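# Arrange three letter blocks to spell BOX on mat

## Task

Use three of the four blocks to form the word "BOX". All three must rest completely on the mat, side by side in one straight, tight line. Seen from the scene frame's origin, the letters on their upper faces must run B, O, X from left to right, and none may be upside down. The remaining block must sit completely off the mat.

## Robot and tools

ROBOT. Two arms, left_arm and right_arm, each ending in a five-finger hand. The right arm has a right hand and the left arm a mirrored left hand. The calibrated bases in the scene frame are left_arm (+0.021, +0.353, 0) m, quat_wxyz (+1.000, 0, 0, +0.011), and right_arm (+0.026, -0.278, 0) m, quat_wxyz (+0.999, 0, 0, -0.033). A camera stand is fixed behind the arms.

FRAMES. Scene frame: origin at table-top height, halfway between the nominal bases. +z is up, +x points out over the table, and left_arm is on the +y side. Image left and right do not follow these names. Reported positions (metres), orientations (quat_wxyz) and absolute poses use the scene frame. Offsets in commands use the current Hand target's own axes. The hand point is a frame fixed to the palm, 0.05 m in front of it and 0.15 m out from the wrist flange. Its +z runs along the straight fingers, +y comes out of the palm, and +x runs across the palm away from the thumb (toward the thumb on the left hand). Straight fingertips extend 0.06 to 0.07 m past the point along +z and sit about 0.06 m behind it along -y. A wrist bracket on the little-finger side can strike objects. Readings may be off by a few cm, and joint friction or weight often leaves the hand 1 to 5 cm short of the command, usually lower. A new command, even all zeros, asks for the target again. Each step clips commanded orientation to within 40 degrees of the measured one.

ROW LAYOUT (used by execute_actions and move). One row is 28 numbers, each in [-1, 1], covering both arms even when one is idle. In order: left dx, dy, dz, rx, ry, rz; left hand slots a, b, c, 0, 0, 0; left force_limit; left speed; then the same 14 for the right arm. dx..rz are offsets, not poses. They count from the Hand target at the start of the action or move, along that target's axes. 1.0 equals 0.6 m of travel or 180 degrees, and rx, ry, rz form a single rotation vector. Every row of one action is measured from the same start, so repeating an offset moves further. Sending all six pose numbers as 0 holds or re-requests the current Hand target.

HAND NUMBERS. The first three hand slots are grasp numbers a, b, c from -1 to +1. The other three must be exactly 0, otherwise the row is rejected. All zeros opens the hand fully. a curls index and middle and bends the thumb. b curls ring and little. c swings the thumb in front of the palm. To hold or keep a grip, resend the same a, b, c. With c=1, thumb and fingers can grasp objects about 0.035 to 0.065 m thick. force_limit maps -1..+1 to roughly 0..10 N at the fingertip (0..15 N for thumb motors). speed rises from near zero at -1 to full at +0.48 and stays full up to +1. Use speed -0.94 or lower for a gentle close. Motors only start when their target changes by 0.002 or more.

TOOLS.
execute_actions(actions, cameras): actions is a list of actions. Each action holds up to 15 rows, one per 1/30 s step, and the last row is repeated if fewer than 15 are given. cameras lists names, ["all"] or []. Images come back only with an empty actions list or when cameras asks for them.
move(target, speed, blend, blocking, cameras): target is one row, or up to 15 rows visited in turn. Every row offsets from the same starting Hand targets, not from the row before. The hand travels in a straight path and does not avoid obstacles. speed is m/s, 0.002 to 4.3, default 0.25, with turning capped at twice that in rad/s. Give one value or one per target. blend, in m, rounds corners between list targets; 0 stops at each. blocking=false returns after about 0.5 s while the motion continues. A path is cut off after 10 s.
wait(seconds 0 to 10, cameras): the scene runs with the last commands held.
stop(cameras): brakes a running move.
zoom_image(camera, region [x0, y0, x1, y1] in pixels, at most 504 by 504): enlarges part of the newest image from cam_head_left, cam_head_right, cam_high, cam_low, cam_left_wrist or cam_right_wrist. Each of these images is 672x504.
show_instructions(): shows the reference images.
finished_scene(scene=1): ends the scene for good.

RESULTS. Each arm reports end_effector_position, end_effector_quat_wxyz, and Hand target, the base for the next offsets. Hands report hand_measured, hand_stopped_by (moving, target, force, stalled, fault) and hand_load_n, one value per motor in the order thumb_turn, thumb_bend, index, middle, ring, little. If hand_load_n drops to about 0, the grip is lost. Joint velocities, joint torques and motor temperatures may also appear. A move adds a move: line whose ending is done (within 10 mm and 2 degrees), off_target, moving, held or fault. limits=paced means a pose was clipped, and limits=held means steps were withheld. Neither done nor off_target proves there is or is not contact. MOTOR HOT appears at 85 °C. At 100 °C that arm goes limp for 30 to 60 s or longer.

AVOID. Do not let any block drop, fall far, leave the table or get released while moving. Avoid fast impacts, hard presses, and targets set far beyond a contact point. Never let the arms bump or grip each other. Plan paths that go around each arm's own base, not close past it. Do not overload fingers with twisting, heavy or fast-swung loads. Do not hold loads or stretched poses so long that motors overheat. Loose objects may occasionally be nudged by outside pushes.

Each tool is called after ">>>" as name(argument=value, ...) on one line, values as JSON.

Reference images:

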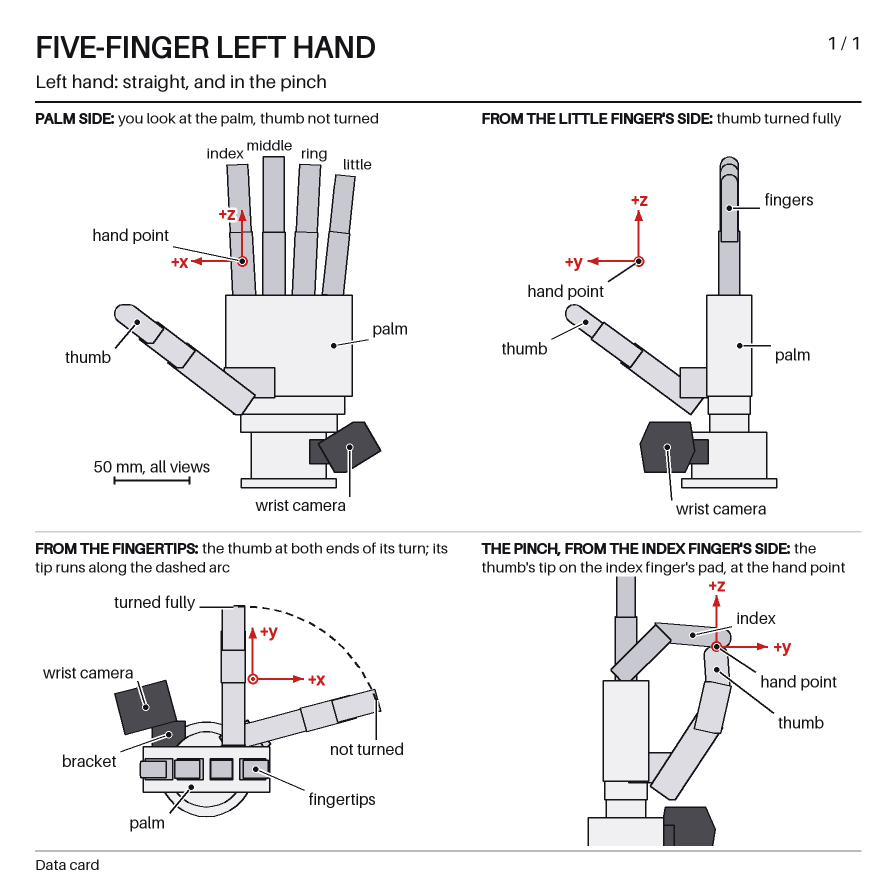

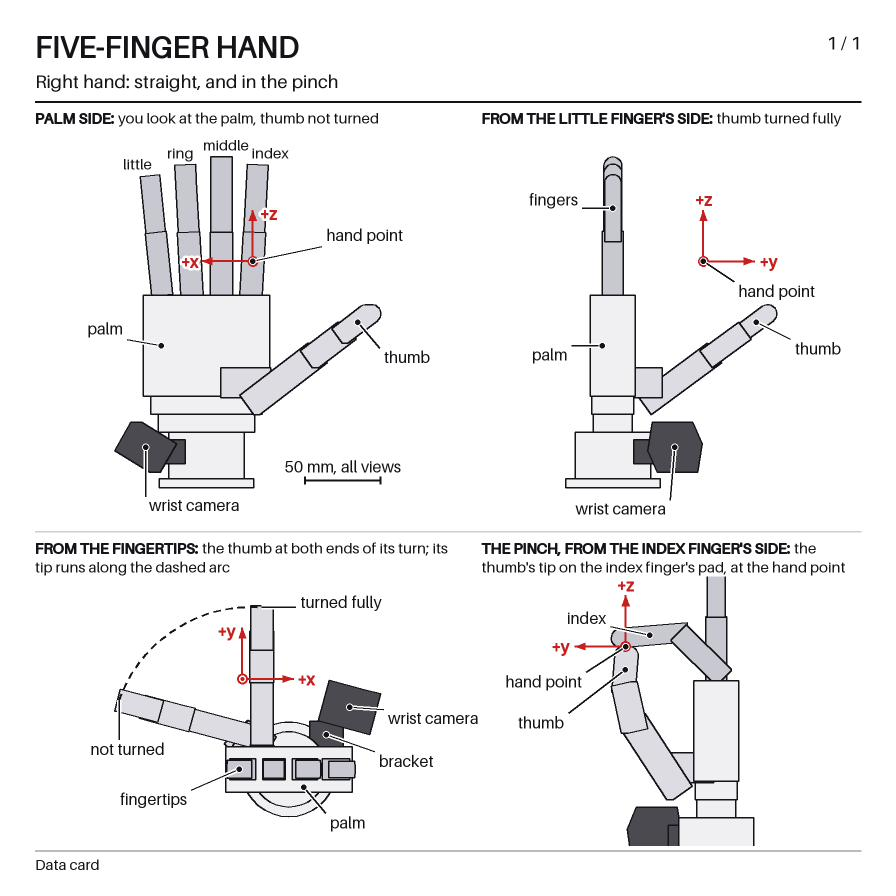

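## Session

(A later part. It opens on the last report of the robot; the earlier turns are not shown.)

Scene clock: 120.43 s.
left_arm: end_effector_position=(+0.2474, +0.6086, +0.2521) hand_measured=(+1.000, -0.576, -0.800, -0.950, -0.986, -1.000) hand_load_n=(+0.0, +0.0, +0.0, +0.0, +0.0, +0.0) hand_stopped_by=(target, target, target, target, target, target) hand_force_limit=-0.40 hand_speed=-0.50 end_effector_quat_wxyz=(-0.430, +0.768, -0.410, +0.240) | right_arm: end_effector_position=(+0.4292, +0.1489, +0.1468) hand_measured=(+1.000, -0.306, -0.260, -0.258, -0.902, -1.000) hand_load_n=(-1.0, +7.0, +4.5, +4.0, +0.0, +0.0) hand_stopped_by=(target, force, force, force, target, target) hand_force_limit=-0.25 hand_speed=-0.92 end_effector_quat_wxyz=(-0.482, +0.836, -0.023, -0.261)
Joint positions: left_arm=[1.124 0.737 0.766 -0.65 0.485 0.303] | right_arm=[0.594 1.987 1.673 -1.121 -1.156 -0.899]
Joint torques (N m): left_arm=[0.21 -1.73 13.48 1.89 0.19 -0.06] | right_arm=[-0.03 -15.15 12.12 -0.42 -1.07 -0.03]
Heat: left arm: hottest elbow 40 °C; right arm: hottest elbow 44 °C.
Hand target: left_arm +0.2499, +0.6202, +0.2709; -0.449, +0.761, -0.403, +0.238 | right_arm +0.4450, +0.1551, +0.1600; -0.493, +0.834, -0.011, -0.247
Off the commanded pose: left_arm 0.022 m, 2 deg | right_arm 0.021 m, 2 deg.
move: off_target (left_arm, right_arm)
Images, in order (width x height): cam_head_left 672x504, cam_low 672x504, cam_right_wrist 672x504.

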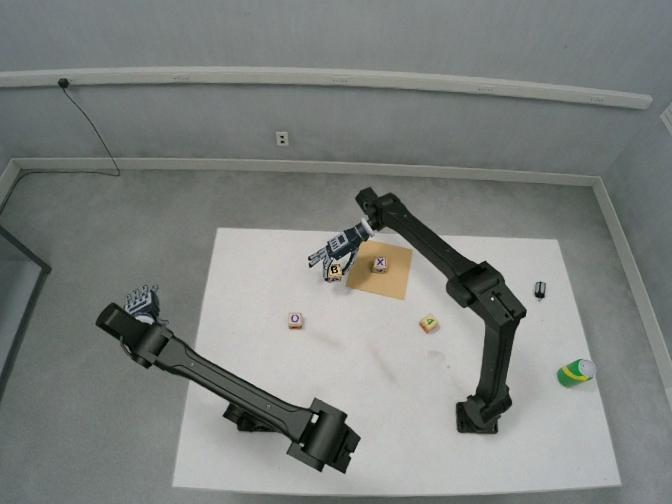

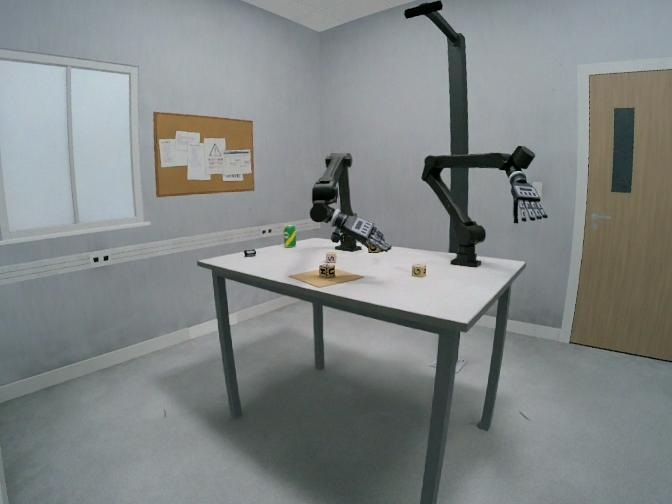

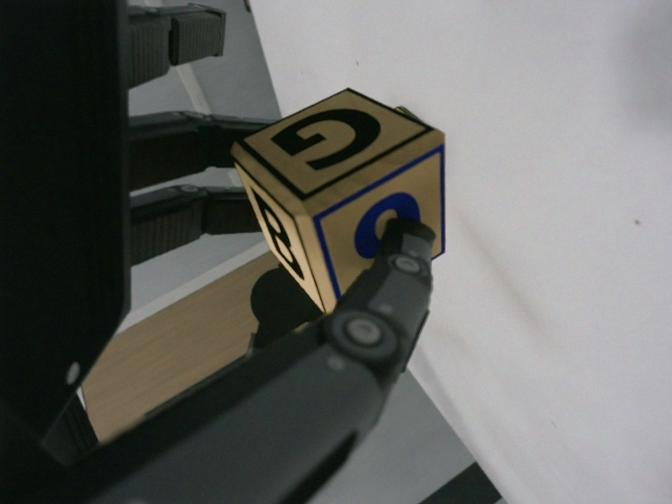

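>>> move(target=[0,0,0,0,0,0,0.1,0,1,0,0,0,-0.4,-0.5,0.0493,0.0953,0.0457,0,0,0,0.66,0,1,0,0,0,-0.25,-0.92], speed=0.12, cameras=["cam_low","cam_head_left","cam_right_wrist"])

>>> zoom_image(camera="cam_low", region=[340, 220, 440, 300])

>>> zoom_image(camera="cam_head_left", region=[290, 220, 430, 340])

Scene clock: 122.50 s.
left_arm: end_effector_position=(+0.2474, +0.6086, +0.2521) hand_measured=(+1.000, -0.576, -0.800, -0.950, -0.986, -1.000) hand_load_n=(+0.0, +0.0, +0.0, +0.0, +0.0, +0.0) hand_stopped_by=(target, target, target, target, target, target) hand_force_limit=-0.40 hand_speed=-0.50 end_effector_quat_wxyz=(-0.430, +0.768, -0.410, +0.240) | right_arm: end_effector_position=(+0.4399, +0.1550, +0.0900) hand_measured=(+1.000, -0.306, -0.260, -0.258, -0.902, -1.000) hand_load_n=(-1.0, +7.0, +4.0, +4.0, +0.0, +0.0) hand_stopped_by=(target, force, force, force, target, target) hand_force_limit=-0.25 hand_speed=-0.92 end_effector_quat_wxyz=(-0.486, +0.836, -0.016, -0.254)
Joint positions: left_arm=[1.124 0.737 0.766 -0.65 0.485 0.303] | right_arm=[0.594 2.065 1.644 -0.999 -1.157 -0.907]
Joint torques (N m): left_arm=[0.21 -1.73 13.48 1.88 0.18 -0.06] | right_arm=[-0.15 -16.85 7.84 0.4 -1.09 0]
Heat: left arm: hottest elbow 40 °C; right arm: hottest elbow 44 °C.
Hand target: left_arm +0.2499, +0.6202, +0.2709; -0.449, +0.761, -0.403, +0.238 | right_arm +0.4450, +0.1551, +0.0901; -0.493, +0.834, -0.011, -0.247
Off the commanded pose: left_arm 0.022 m, 2 deg | right_arm 0.005 m, 1 deg.
move: off_target (left_arm)
Images, in order (width x height): cam_head_left 672x504, cam_low 672x504, cam_right_wrist 672x504.

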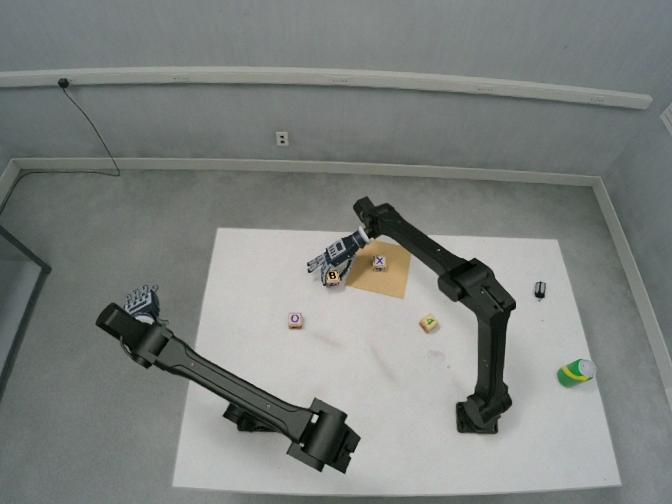

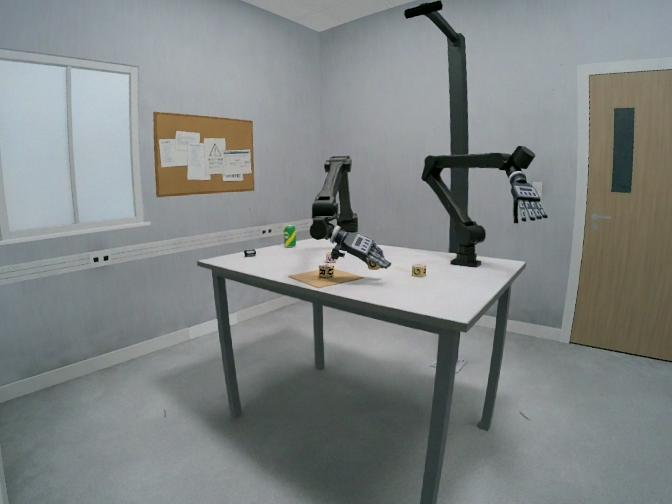

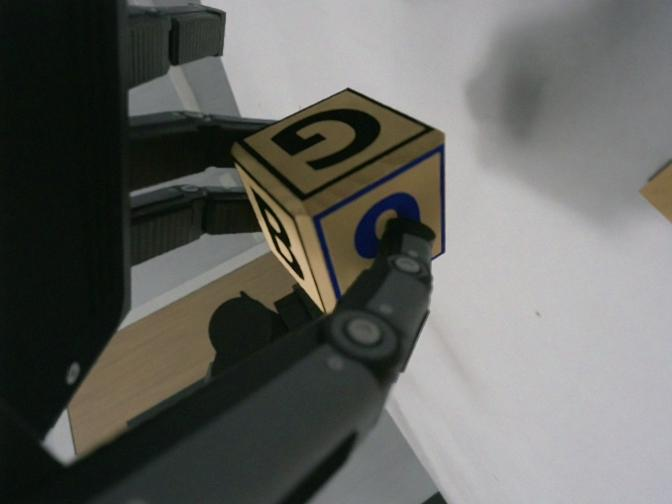

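Scaled by 5.040.

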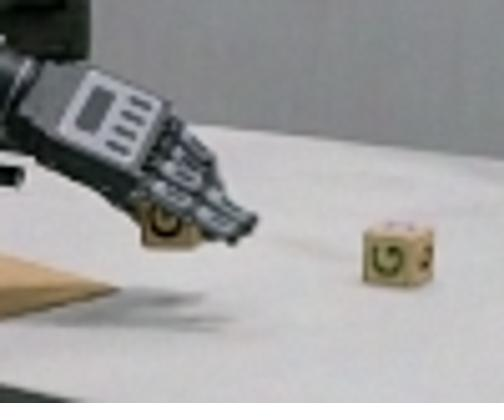

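Scaled by 3.600.

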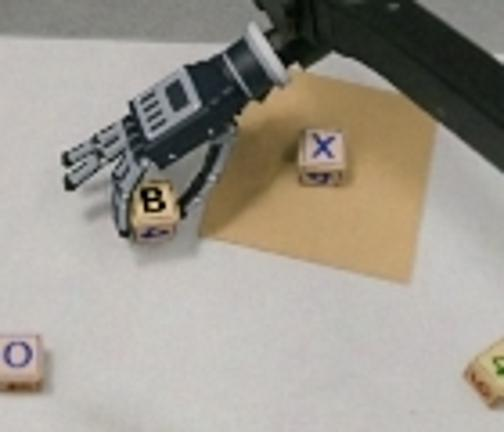

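>>> move(target=[0,0,0,0,0,0,0.1,0,1,0,0,0,-0.4,-0.5,0.0317,0.0613,0.0294,0,0,0,0.66,0,1,0,0,0,-0.25,-0.92], speed=0.08, cameras=["cam_low","cam_right_wrist"])

>>> zoom_image(camera="cam_low", region=[340, 220, 440, 300])

Scene clock: 124.30 s.
left_arm: end_effector_position=(+0.2474, +0.6086, +0.2521) hand_measured=(+1.000, -0.576, -0.800, -0.950, -0.986, -1.000) hand_load_n=(+0.0, +0.0, +0.0, +0.0, +0.0, +0.0) hand_stopped_by=(target, target, target, target, target, target) hand_force_limit=-0.40 hand_speed=-0.50 end_effector_quat_wxyz=(-0.430, +0.768, -0.410, +0.240) | right_arm: end_effector_position=(+0.4398, +0.1557, +0.0499) hand_measured=(+1.000, -0.306, -0.260, -0.258, -0.902, -1.000) hand_load_n=(-0.5, +7.0, +4.5, +4.0, +0.0, +0.0) hand_stopped_by=(target, force, force, force, target, target) hand_force_limit=-0.25 hand_speed=-0.92 end_effector_quat_wxyz=(-0.489, +0.834, -0.015, -0.254)
Joint positions: left_arm=[1.124 0.737 0.766 -0.65 0.485 0.303] | right_arm=[0.594 2.114 1.607 -0.911 -1.163 -0.907]
Joint torques (N m): left_arm=[0.21 -1.79 13.49 1.88 0.19 -0.05] | right_arm=[-0.32 -15.03 7.32 0.66 -0.85 -0.04]
Heat: left arm: hottest elbow 40 °C; right arm: hottest elbow 44 °C.
Hand target: left_arm +0.2499, +0.6202, +0.2709; -0.449, +0.761, -0.403, +0.238 | right_arm +0.4450, +0.1551, +0.0451; -0.493, +0.834, -0.011, -0.247
Off the commanded pose: left_arm 0.022 m, 2 deg | right_arm 0.007 m, 1 deg.
move: off_target (left_arm)
Images, in order (width x height): cam_low 672x504, cam_right_wrist 672x504.

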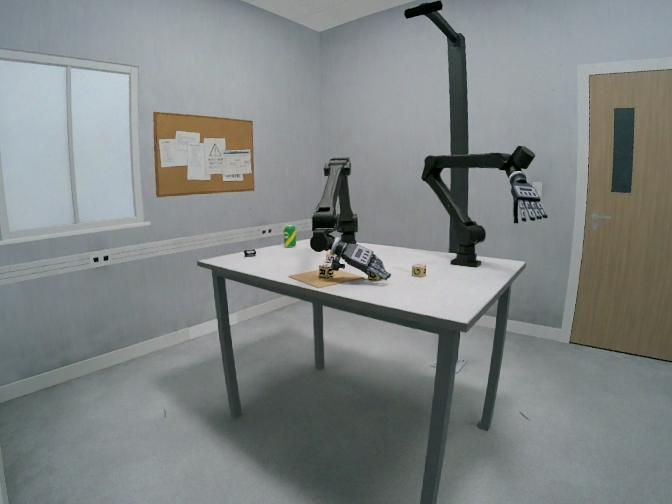

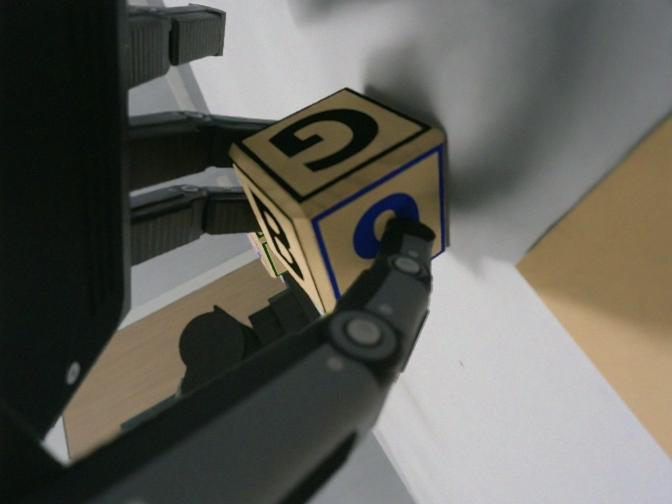

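Scaled by 5.040.

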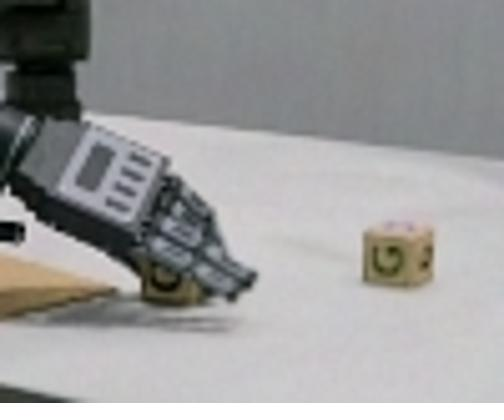

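>>> move(target=[0,0,0,0,0,0,0.1,0,1,0,0,0,-0.4,-0.5,0.0106,0.0204,0.0098,0,0,0,0.66,0,1,0,0,0,-0.25,-0.92], speed=0.05, cameras=["cam_low","cam_head_left"])

Scene clock: 125.93 s.
left_arm: end_effector_position=(+0.2474, +0.6086, +0.2521) hand_measured=(+1.000, -0.576, -0.800, -0.950, -0.986, -1.000) hand_load_n=(+0.0, +0.0, -0.5, +0.0, +0.0, +0.0) hand_stopped_by=(target, target, target, target, target, target) hand_force_limit=-0.40 hand_speed=-0.50 end_effector_quat_wxyz=(-0.430, +0.768, -0.410, +0.240) | right_arm: end_effector_position=(+0.4417, +0.1576, +0.0494) hand_measured=(+1.000, -0.306, -0.260, -0.258, -0.902, -1.000) hand_load_n=(+1.0, +7.0, +5.0, +3.0, +0.0, +0.0) hand_stopped_by=(target, force, force, force, target, target) hand_force_limit=-0.25 hand_speed=-0.92 end_effector_quat_wxyz=(-0.495, +0.832, -0.010, -0.250)
Joint positions: left_arm=[1.124 0.737 0.766 -0.65 0.485 0.303] | right_arm=[0.594 2.114 1.604 -0.89 -1.169 -0.905]
Joint torques (N m): left_arm=[0.21 -1.79 13.49 1.89 0.19 -0.06] | right_arm=[0.73 -14.33 6.74 0.94 -0.66 -0.06]
Heat: left arm: hottest elbow 40 °C; right arm: hottest elbow 44 °C.
Hand target: left_arm +0.2499, +0.6202, +0.2709; -0.449, +0.761, -0.403, +0.238 | right_arm +0.4450, +0.1550, +0.0300; -0.493, +0.834, -0.011, -0.247
Off the commanded pose: left_arm 0.022 m, 2 deg | right_arm 0.020 m, 1 deg.
move: off_target (left_arm, right_arm)
Images, in order (width x height): cam_head_left 672x504, cam_low 672x504.

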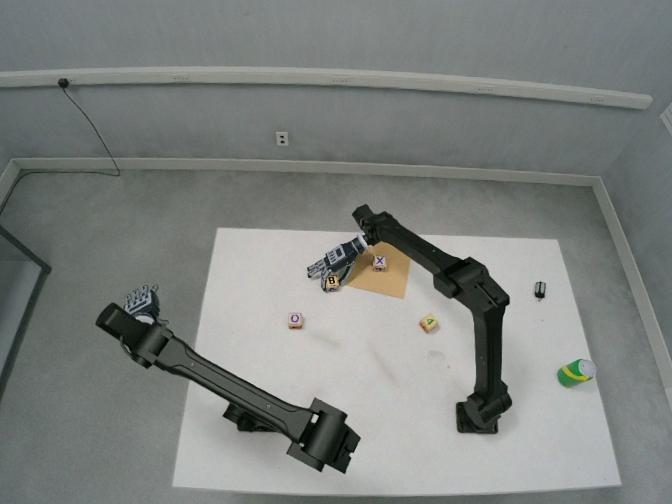

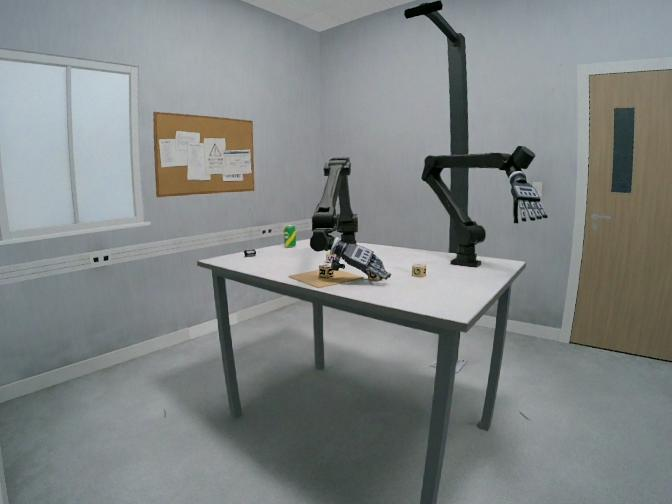

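>>> zoom_image(camera="cam_low", region=[290, 220, 410, 300])

>>> zoom_image(camera="cam_head_left", region=[280, 210, 440, 340])

Scaled by 4.200.

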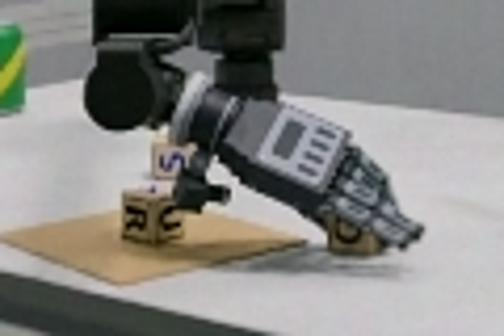

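Scaled by 3.150.

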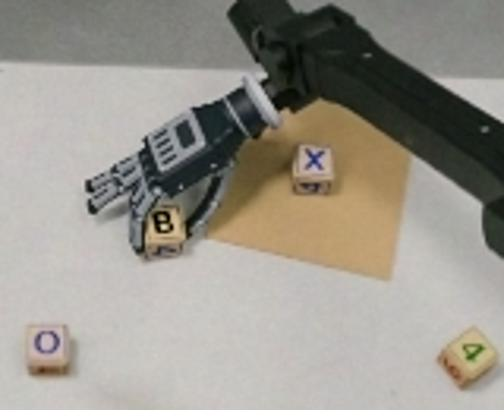

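>>> move(target=[0,0,0,0,0,0,0.1,0,1,0,0,0,-0.4,-0.5,0.0070,0.0136,0.0065,0,0,0,0.66,0,1,0,0,0,-0.25,-0.92], speed=0.05, cameras=["cam_low","cam_right_wrist"])

>>> zoom_image(camera="cam_low", region=[340, 250, 400, 290])

Scene clock: 127.07 s.
left_arm: end_effector_position=(+0.2474, +0.6086, +0.2521) hand_measured=(+1.000, -0.576, -0.800, -0.950, -0.986, -1.000) hand_load_n=(+0.0, +0.0, +0.0, +0.0, +0.0, +0.0) hand_stopped_by=(target, target, target, target, target, target) hand_force_limit=-0.40 hand_speed=-0.50 end_effector_quat_wxyz=(-0.430, +0.768, -0.410, +0.240) | right_arm: end_effector_position=(+0.4415, +0.1582, +0.0489) hand_measured=(+1.000, -0.306, -0.260, -0.258, -0.902, -1.000) hand_load_n=(+2.5, +7.0, +5.5, +2.5, +0.0, +0.0) hand_stopped_by=(target, force, force, force, target, target) hand_force_limit=-0.25 hand_speed=-0.92 end_effector_quat_wxyz=(-0.498, +0.830, -0.011, -0.251)
Joint positions: left_arm=[1.124 0.737 0.766 -0.65 0.485 0.303] | right_arm=[0.593 2.114 1.599 -0.876 -1.175 -0.896]
Joint torques (N m): left_arm=[0.15 -1.79 13.48 1.88 0.19 -0.06] | right_arm=[0.44 -12.4 6.78 1.1 -0.37 -0.18]
Heat: left arm: hottest elbow 40 °C; right arm: hottest elbow 44 °C.
Hand target: left_arm +0.2499, +0.6202, +0.2709; -0.449, +0.761, -0.403, +0.238 | right_arm +0.4451, +0.1550, +0.0201; -0.493, +0.834, -0.011, -0.247
Off the commanded pose: left_arm 0.022 m, 2 deg | right_arm 0.029 m, 1 deg.
move: off_target (left_arm, right_arm)
Images, in order (width x height): cam_low 672x504, cam_right_wrist 672x504.

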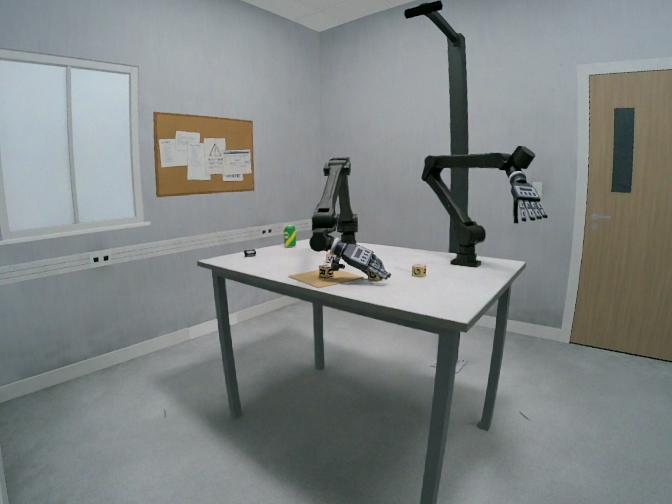

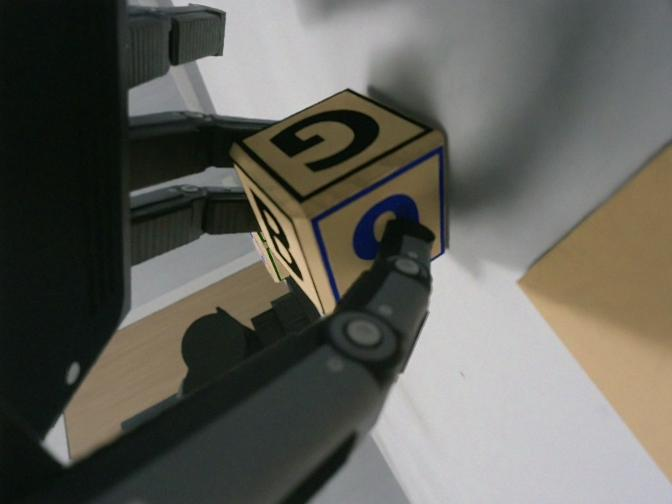

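Scaled by 8.400.

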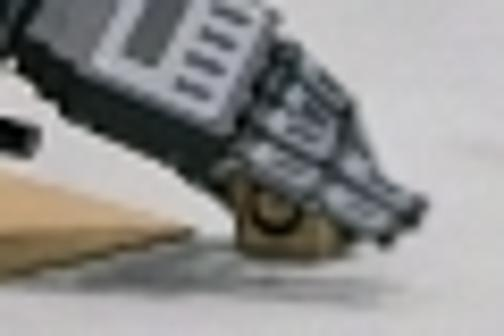

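>>> zoom_image(camera="cam_right_wrist", region=[340, 60, 540, 340])

Scaled by 1.800.

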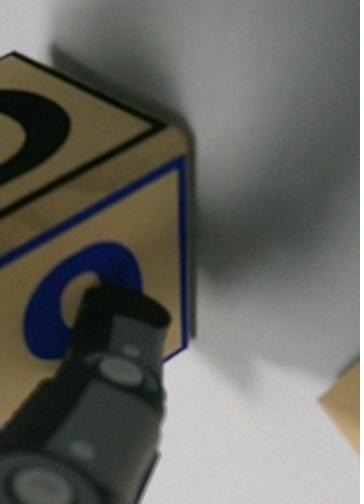

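>>> move(target=[0,0,0,0,0,0,0.1,0,1,0,0,0,-0.4,-0.5,0.0070,0.0136,0.0065,0,0,0,0.66,0,1,0,0,0,-0.25,-0.92], speed=0.05, cameras=["cam_low","cam_right_wrist"])

>>> zoom_image(camera="cam_low", region=[340, 250, 400, 290])

Scene clock: 128.80 s.
left_arm: end_effector_position=(+0.2474, +0.6086, +0.2521) hand_measured=(+1.000, -0.576, -0.800, -0.950, -0.986, -1.000) hand_load_n=(+0.0, +0.0, +0.0, +0.0, +0.0, +0.0) hand_stopped_by=(target, target, target, target, target, target) hand_force_limit=-0.40 hand_speed=-0.50 end_effector_quat_wxyz=(-0.430, +0.768, -0.410, +0.240) | right_arm: end_effector_position=(+0.4420, +0.1583, +0.0481) hand_measured=(+1.000, -0.306, -0.260, -0.258, -0.902, -1.000) hand_load_n=(+3.5, +6.5, +5.5, +2.5, +0.0, +0.0) hand_stopped_by=(target, force, force, force, target, target) hand_force_limit=-0.25 hand_speed=-0.92 end_effector_quat_wxyz=(-0.501, +0.828, -0.012, -0.250)
Joint positions: left_arm=[1.124 0.737 0.766 -0.65 0.485 0.303] | right_arm=[0.592 2.114 1.594 -0.862 -1.181 -0.889]
Joint torques (N m): left_arm=[0.21 -1.79 13.49 1.89 0.18 -0.06] | right_arm=[-0.03 -12.75 6.31 1.32 -0.15 -0.35]
Heat: left arm: hottest elbow 41 °C; right arm: hottest elbow 44 °C.
Hand target: left_arm +0.2499, +0.6202, +0.2709; -0.449, +0.761, -0.403, +0.238 | right_arm +0.4451, +0.1550, +0.0100; -0.493, +0.834, -0.011, -0.247
Off the commanded pose: left_arm 0.022 m, 2 deg | right_arm 0.038 m, 1 deg.
move: off_target (left_arm, right_arm)
Images, in order (width x height): cam_low 672x504, cam_right_wrist 672x504.

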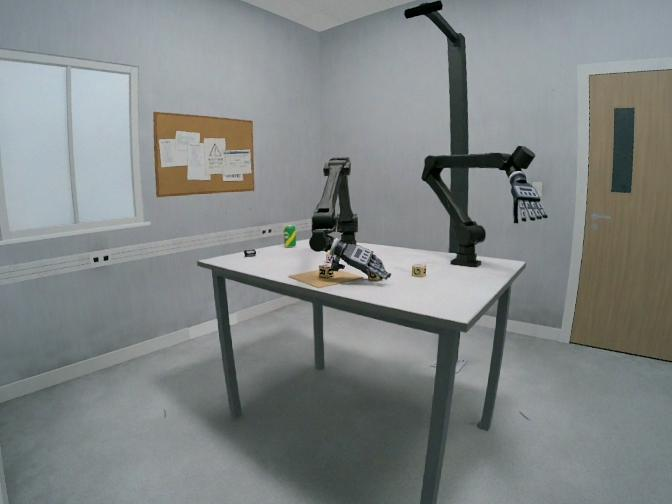

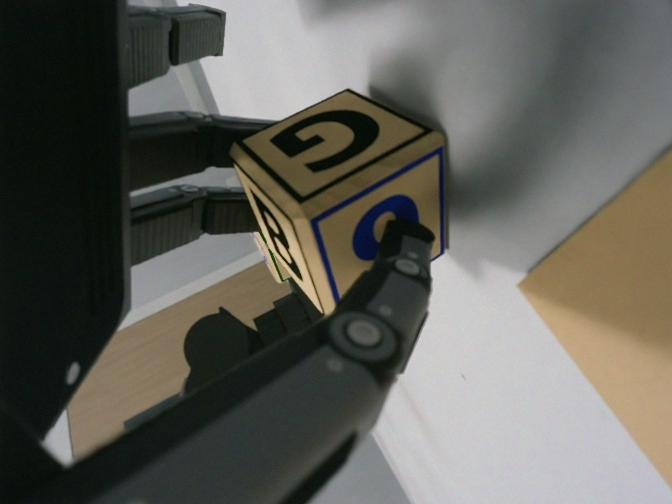

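Scaled by 8.400.

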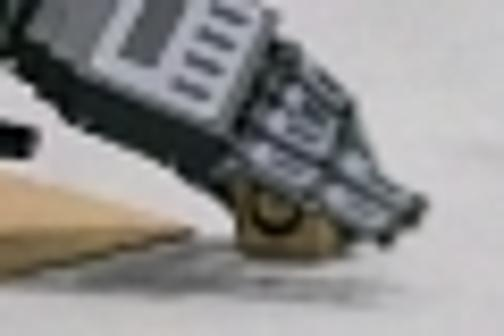

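>>> move(target=[0,0,0,0,0,0,0.1,0,1,0,0,0,-0.4,-0.5,-0.02255,-0.04357,-0.02087,0,0,0,0.66,0,1,0,0,0,-0.25,-0.92], speed=0.05)

Scene clock: 130.10 s.
left_arm: end_effector_position=(+0.2474, +0.6086, +0.2521) hand_measured=(+1.000, -0.576, -0.800, -0.950, -0.986, -1.000) hand_load_n=(+0.0, +0.0, +0.0, +0.0, +0.0, +0.0) hand_stopped_by=(target, target, target, target, target, target) hand_force_limit=-0.40 hand_speed=-0.50 end_effector_quat_wxyz=(-0.430, +0.768, -0.410, +0.240) | right_arm: end_effector_position=(+0.4412, +0.1578, +0.0483) hand_measured=(+1.000, -0.306, -0.260, -0.258, -0.902, -1.000) hand_load_n=(+0.0, +7.0, +4.5, +4.5, +0.0, +0.0) hand_stopped_by=(target, force, force, force, target, target) hand_force_limit=-0.25 hand_speed=-0.92 end_effector_quat_wxyz=(-0.500, +0.829, -0.013, -0.252)
Joint positions: left_arm=[1.124 0.737 0.766 -0.65 0.485 0.303] | right_arm=[0.592 2.114 1.594 -0.867 -1.181 -0.89]
Joint torques (N m): left_arm=[0.21 -1.73 13.49 1.88 0.19 -0.06] | right_arm=[0.73 -15.74 7.92 -0.57 -0.11 -0.17]
Heat: left arm: hottest elbow 41 °C; right arm: hottest elbow 44 °C.
Hand target: left_arm +0.2499, +0.6202, +0.2709; -0.449, +0.761, -0.403, +0.238 | right_arm +0.4450, +0.1550, +0.0420; -0.493, +0.834, -0.011, -0.247
Off the commanded pose: left_arm 0.022 m, 2 deg | right_arm 0.008 m, 1 deg.
move: off_target (left_arm)

>>> move(target=[0,0,0,0,0,0,0.1,0,1,0,0,0,-0.4,-0.5,0,0,0,0,0,0,0.25,0,1,0,0,0,-0.25,-0.8], speed=0.05, cameras=["cam_right_wrist","cam_head_left"])

Scene clock: 131.27 s.
left_arm: end_effector_position=(+0.2474, +0.6086, +0.2521) hand_measured=(+1.000, -0.576, -0.800, -0.950, -0.986, -1.000) hand_load_n=(+0.0, +0.0, +0.0, +0.0, +0.0, +0.0) hand_stopped_by=(target, target, target, target, target, target) hand_force_limit=-0.40 hand_speed=-0.50 end_effector_quat_wxyz=(-0.430, +0.768, -0.410, +0.240) | right_arm: end_effector_position=(+0.4417, +0.1557, +0.0431) hand_measured=(+1.000, -0.462, -0.500, -0.650, -0.962, -1.000) hand_load_n=(+0.0, +0.0, +0.0, +0.0, +0.0, +0.0) hand_stopped_by=(target, target, target, target, target, target) hand_force_limit=-0.25 hand_speed=-0.80 end_effector_quat_wxyz=(-0.493, +0.834, -0.013, -0.248)
Joint positions: left_arm=[1.124 0.737 0.766 -0.65 0.485 0.303] | right_arm=[0.592 2.117 1.594 -0.874 -1.163 -0.901]
Joint torques (N m): left_arm=[0.21 -1.85 13.49 1.88 0.19 -0.06] | right_arm=[-0.03 -15.44 7.94 -0.25 -0.77 -0.07]
Heat: left arm: hottest elbow 41 °C; right arm: hottest elbow 43 °C.
Hand target: left_arm +0.2499, +0.6202, +0.2709; -0.449, +0.761, -0.403, +0.238 | right_arm +0.4450, +0.1550, +0.0421; -0.493, +0.834, -0.011, -0.247
Off the commanded pose: left_arm 0.022 m, 2 deg | right_arm 0.004 m, 0 deg.
move: off_target (left_arm)
Images, in order (width x height): cam_head_left 672x504, cam_right_wrist 672x504.

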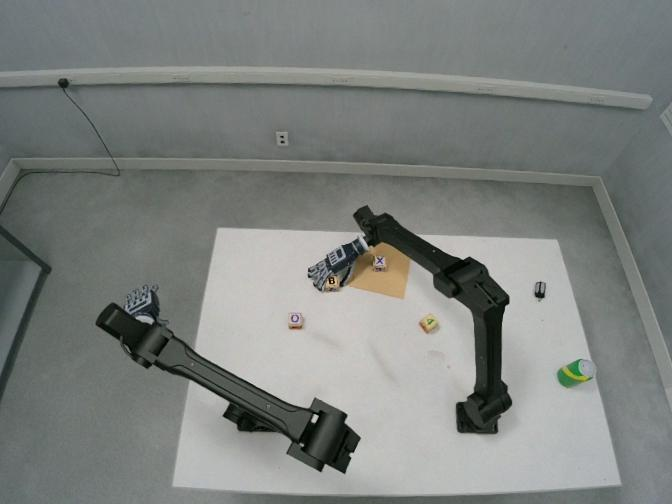

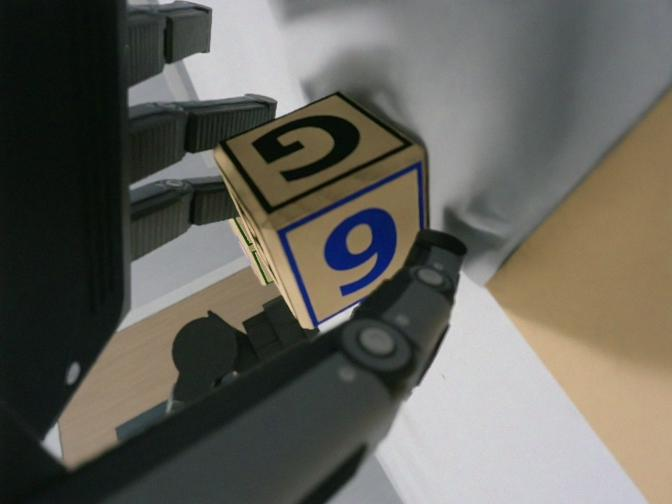

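>>> move(target=[[0,0,0,0,0,0,0.1,0,1,0,0,0,-0.4,-0.5,0,0,0,0,0,0,0.1,0,1,0,0,0,-0.25,-0.7],[0,0,0,0,0,0,0.1,0,1,0,0,0,-0.4,-0.5,-0.0705,-0.1362,-0.0652,0,0,0,0.1,0,1,0,0,0,-0.25,-0.7]], speed=0.08, cameras=["cam_right_wrist","cam_head_left"])

Scene clock: 134.20 s.
left_arm: end_effector_position=(+0.2474, +0.6086, +0.2521) hand_measured=(+1.000, -0.576, -0.800, -0.950, -0.986, -1.000) hand_load_n=(+0.0, +0.0, +0.0, +0.0, +0.0, +0.0) hand_stopped_by=(target, target, target, target, target, target) hand_force_limit=-0.40 hand_speed=-0.50 end_effector_quat_wxyz=(-0.430, +0.768, -0.410, +0.240) | right_arm: end_effector_position=(+0.4297, +0.1487, +0.1179) hand_measured=(+1.000, -0.576, -0.800, -0.950, -0.986, -1.000) hand_load_n=(+0.0, +0.0, +0.0, -0.5, +0.0, +0.0) hand_stopped_by=(target, target, target, target, target, target) hand_force_limit=-0.25 hand_speed=-0.70 end_effector_quat_wxyz=(-0.480, +0.834, -0.029, -0.270)
Joint positions: left_arm=[1.124 0.737 0.766 -0.65 0.485 0.303] | right_arm=[0.592 2.026 1.65 -1.082 -1.163 -0.901]
Joint torques (N m): left_arm=[0.15 -1.79 13.48 1.89 0.18 -0.07] | right_arm=[0.67 -17.61 11.36 -0.16 -0.85 -0.11]
Heat: left arm: hottest elbow 41 °C; right arm: hottest elbow 43 °C.
Hand target: left_arm +0.2499, +0.6202, +0.2709; -0.449, +0.761, -0.403, +0.238 | right_arm +0.4450, +0.1552, +0.1420; -0.493, +0.834, -0.011, -0.247
Off the commanded pose: left_arm 0.022 m, 2 deg | right_arm 0.029 m, 4 deg.
move: off_target (left_arm, right_arm)
Images, in order (width x height): cam_head_left 672x504, cam_right_wrist 672x504.

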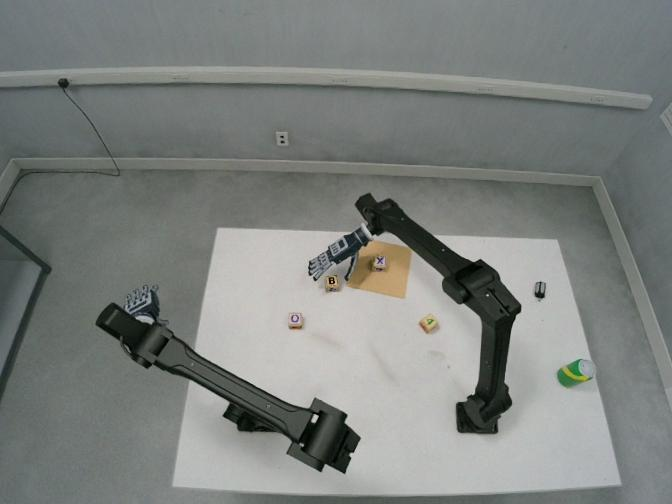

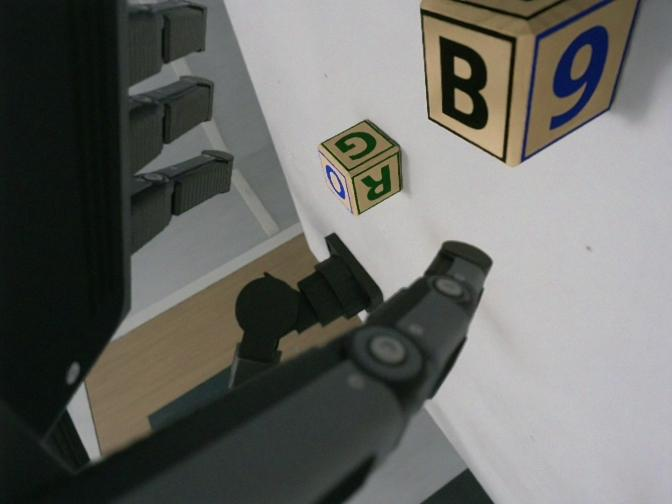

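>>> zoom_image(camera="cam_head_left", region=[320, 240, 420, 310])

>>> zoom_image(camera="cam_right_wrist", region=[300, 0, 672, 240])

>>> zoom_image(camera="cam_head_left", region=[270, 290, 320, 340])

Scaled by 5.040.

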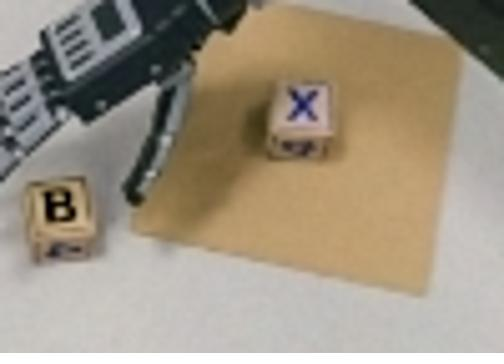

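Scaled by 1.355.

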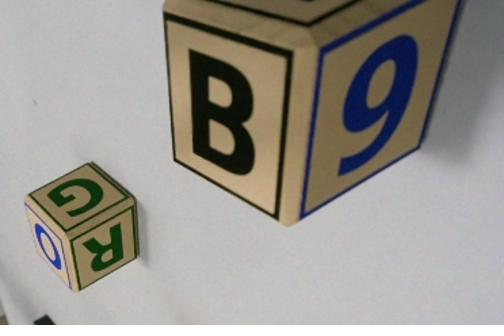

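Scaled by 10.080.

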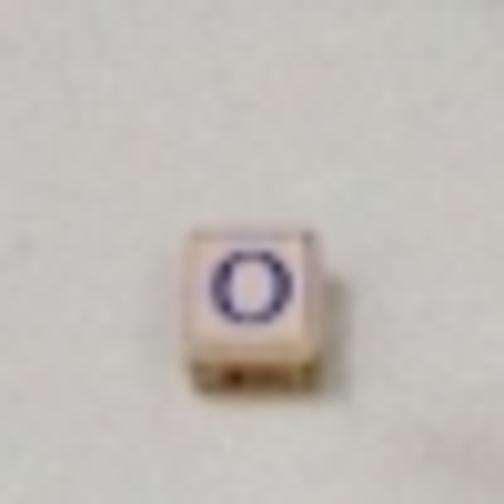

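>>> move(target=[[0,0,0,0,0,0,0.1,0,1,0,0,0,-0.4,-0.5,-0.0423,-0.0817,-0.0392,0,0,0,0.1,0,1,0,0,0,-0.25,-0.7],[0,0,0,0,0,0,0.1,0,1,0,0,0,-0.4,-0.5,0.0715,0.1142,-0.5623,-0.001,0.1333,-0.0868,0.1,0,1,0,0,0,-0.25,-0.7]], speed=0.2, blend=0.03, cameras=["cam_right_wrist","cam_head_left"])

Scene clock: 139.07 s.
left_arm: end_effector_position=(+0.2474, +0.6086, +0.2521) hand_measured=(+1.000, -0.576, -0.800, -0.950, -0.986, -1.000) hand_load_n=(+0.0, +0.0, +0.0, +0.0, +0.0, +0.0) hand_stopped_by=(target, target, target, target, target, target) hand_force_limit=-0.40 hand_speed=-0.50 end_effector_quat_wxyz=(-0.430, +0.768, -0.410, +0.240) | right_arm: end_effector_position=(+0.5858, -0.1525, +0.1855) hand_measured=(+1.000, -0.576, -0.800, -0.950, -0.986, -1.000) hand_load_n=(+0.0, +0.0, +0.0, +0.0, +0.0, +0.0) hand_stopped_by=(target, target, target, target, target, target) hand_force_limit=-0.25 hand_speed=-0.70 end_effector_quat_wxyz=(-0.506, +0.862, -0.017, -0.017)
Joint positions: left_arm=[1.124 0.737 0.766 -0.65 0.485 0.303] | right_arm=[0.042 1.943 1.802 -1.498 -1.061 -1.597]
Joint torques (N m): left_arm=[0.21 -1.85 13.48 1.88 0.18 -0.06] | right_arm=[1.44 -15.33 12.42 -0.79 -0.96 -0.13]
Heat: left arm: hottest elbow 41 °C; right arm: hottest elbow 44 °C.
Hand target: left_arm +0.2499, +0.6202, +0.2709; -0.449, +0.761, -0.403, +0.238 | right_arm +0.6000, -0.1498, +0.2004; -0.507, +0.862, +0.000, +0.000
Off the commanded pose: left_arm 0.022 m, 2 deg | right_arm 0.021 m, 3 deg.
move: off_target (left_arm, right_arm); blend cut to 0.0299 m at target 1
Images, in order (width x height): cam_head_left 672x504, cam_right_wrist 672x504.

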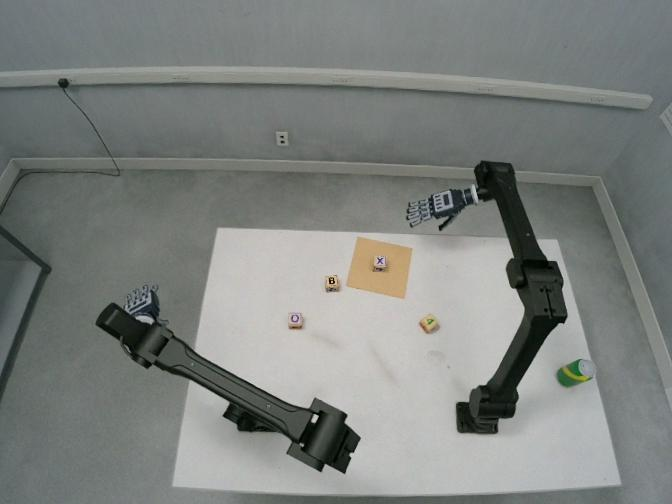

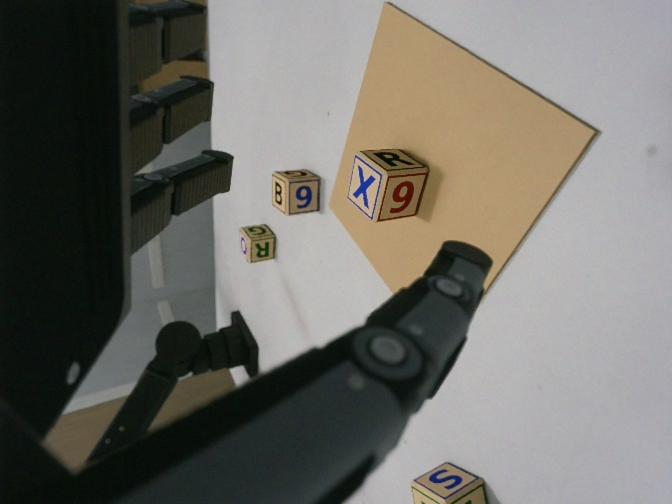

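>>> zoom_image(camera="cam_right_wrist", region=[335, 135, 440, 230])

>>> zoom_image(camera="cam_right_wrist", region=[230, 155, 340, 270])

>>> zoom_image(camera="cam_head_left", region=[360, 245, 400, 280])

Scaled by 4.800.

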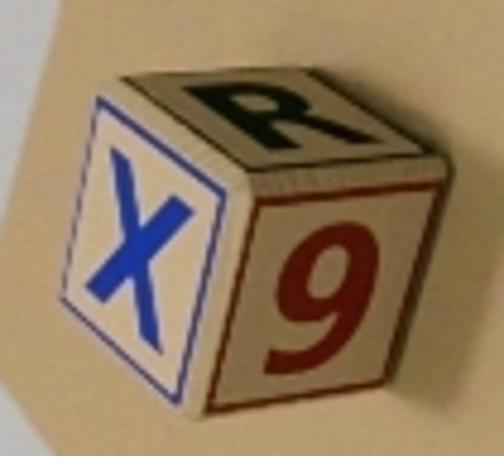

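Scaled by 4.383.

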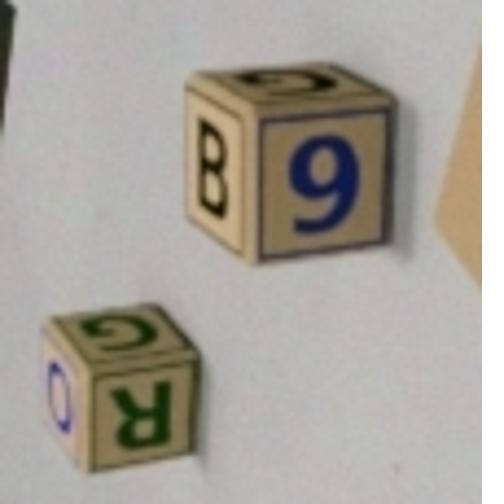

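Scaled by 12.600.

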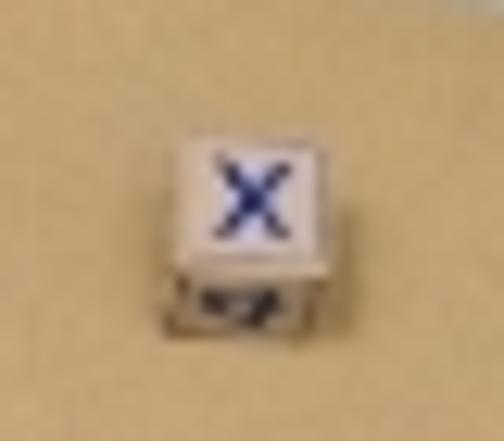

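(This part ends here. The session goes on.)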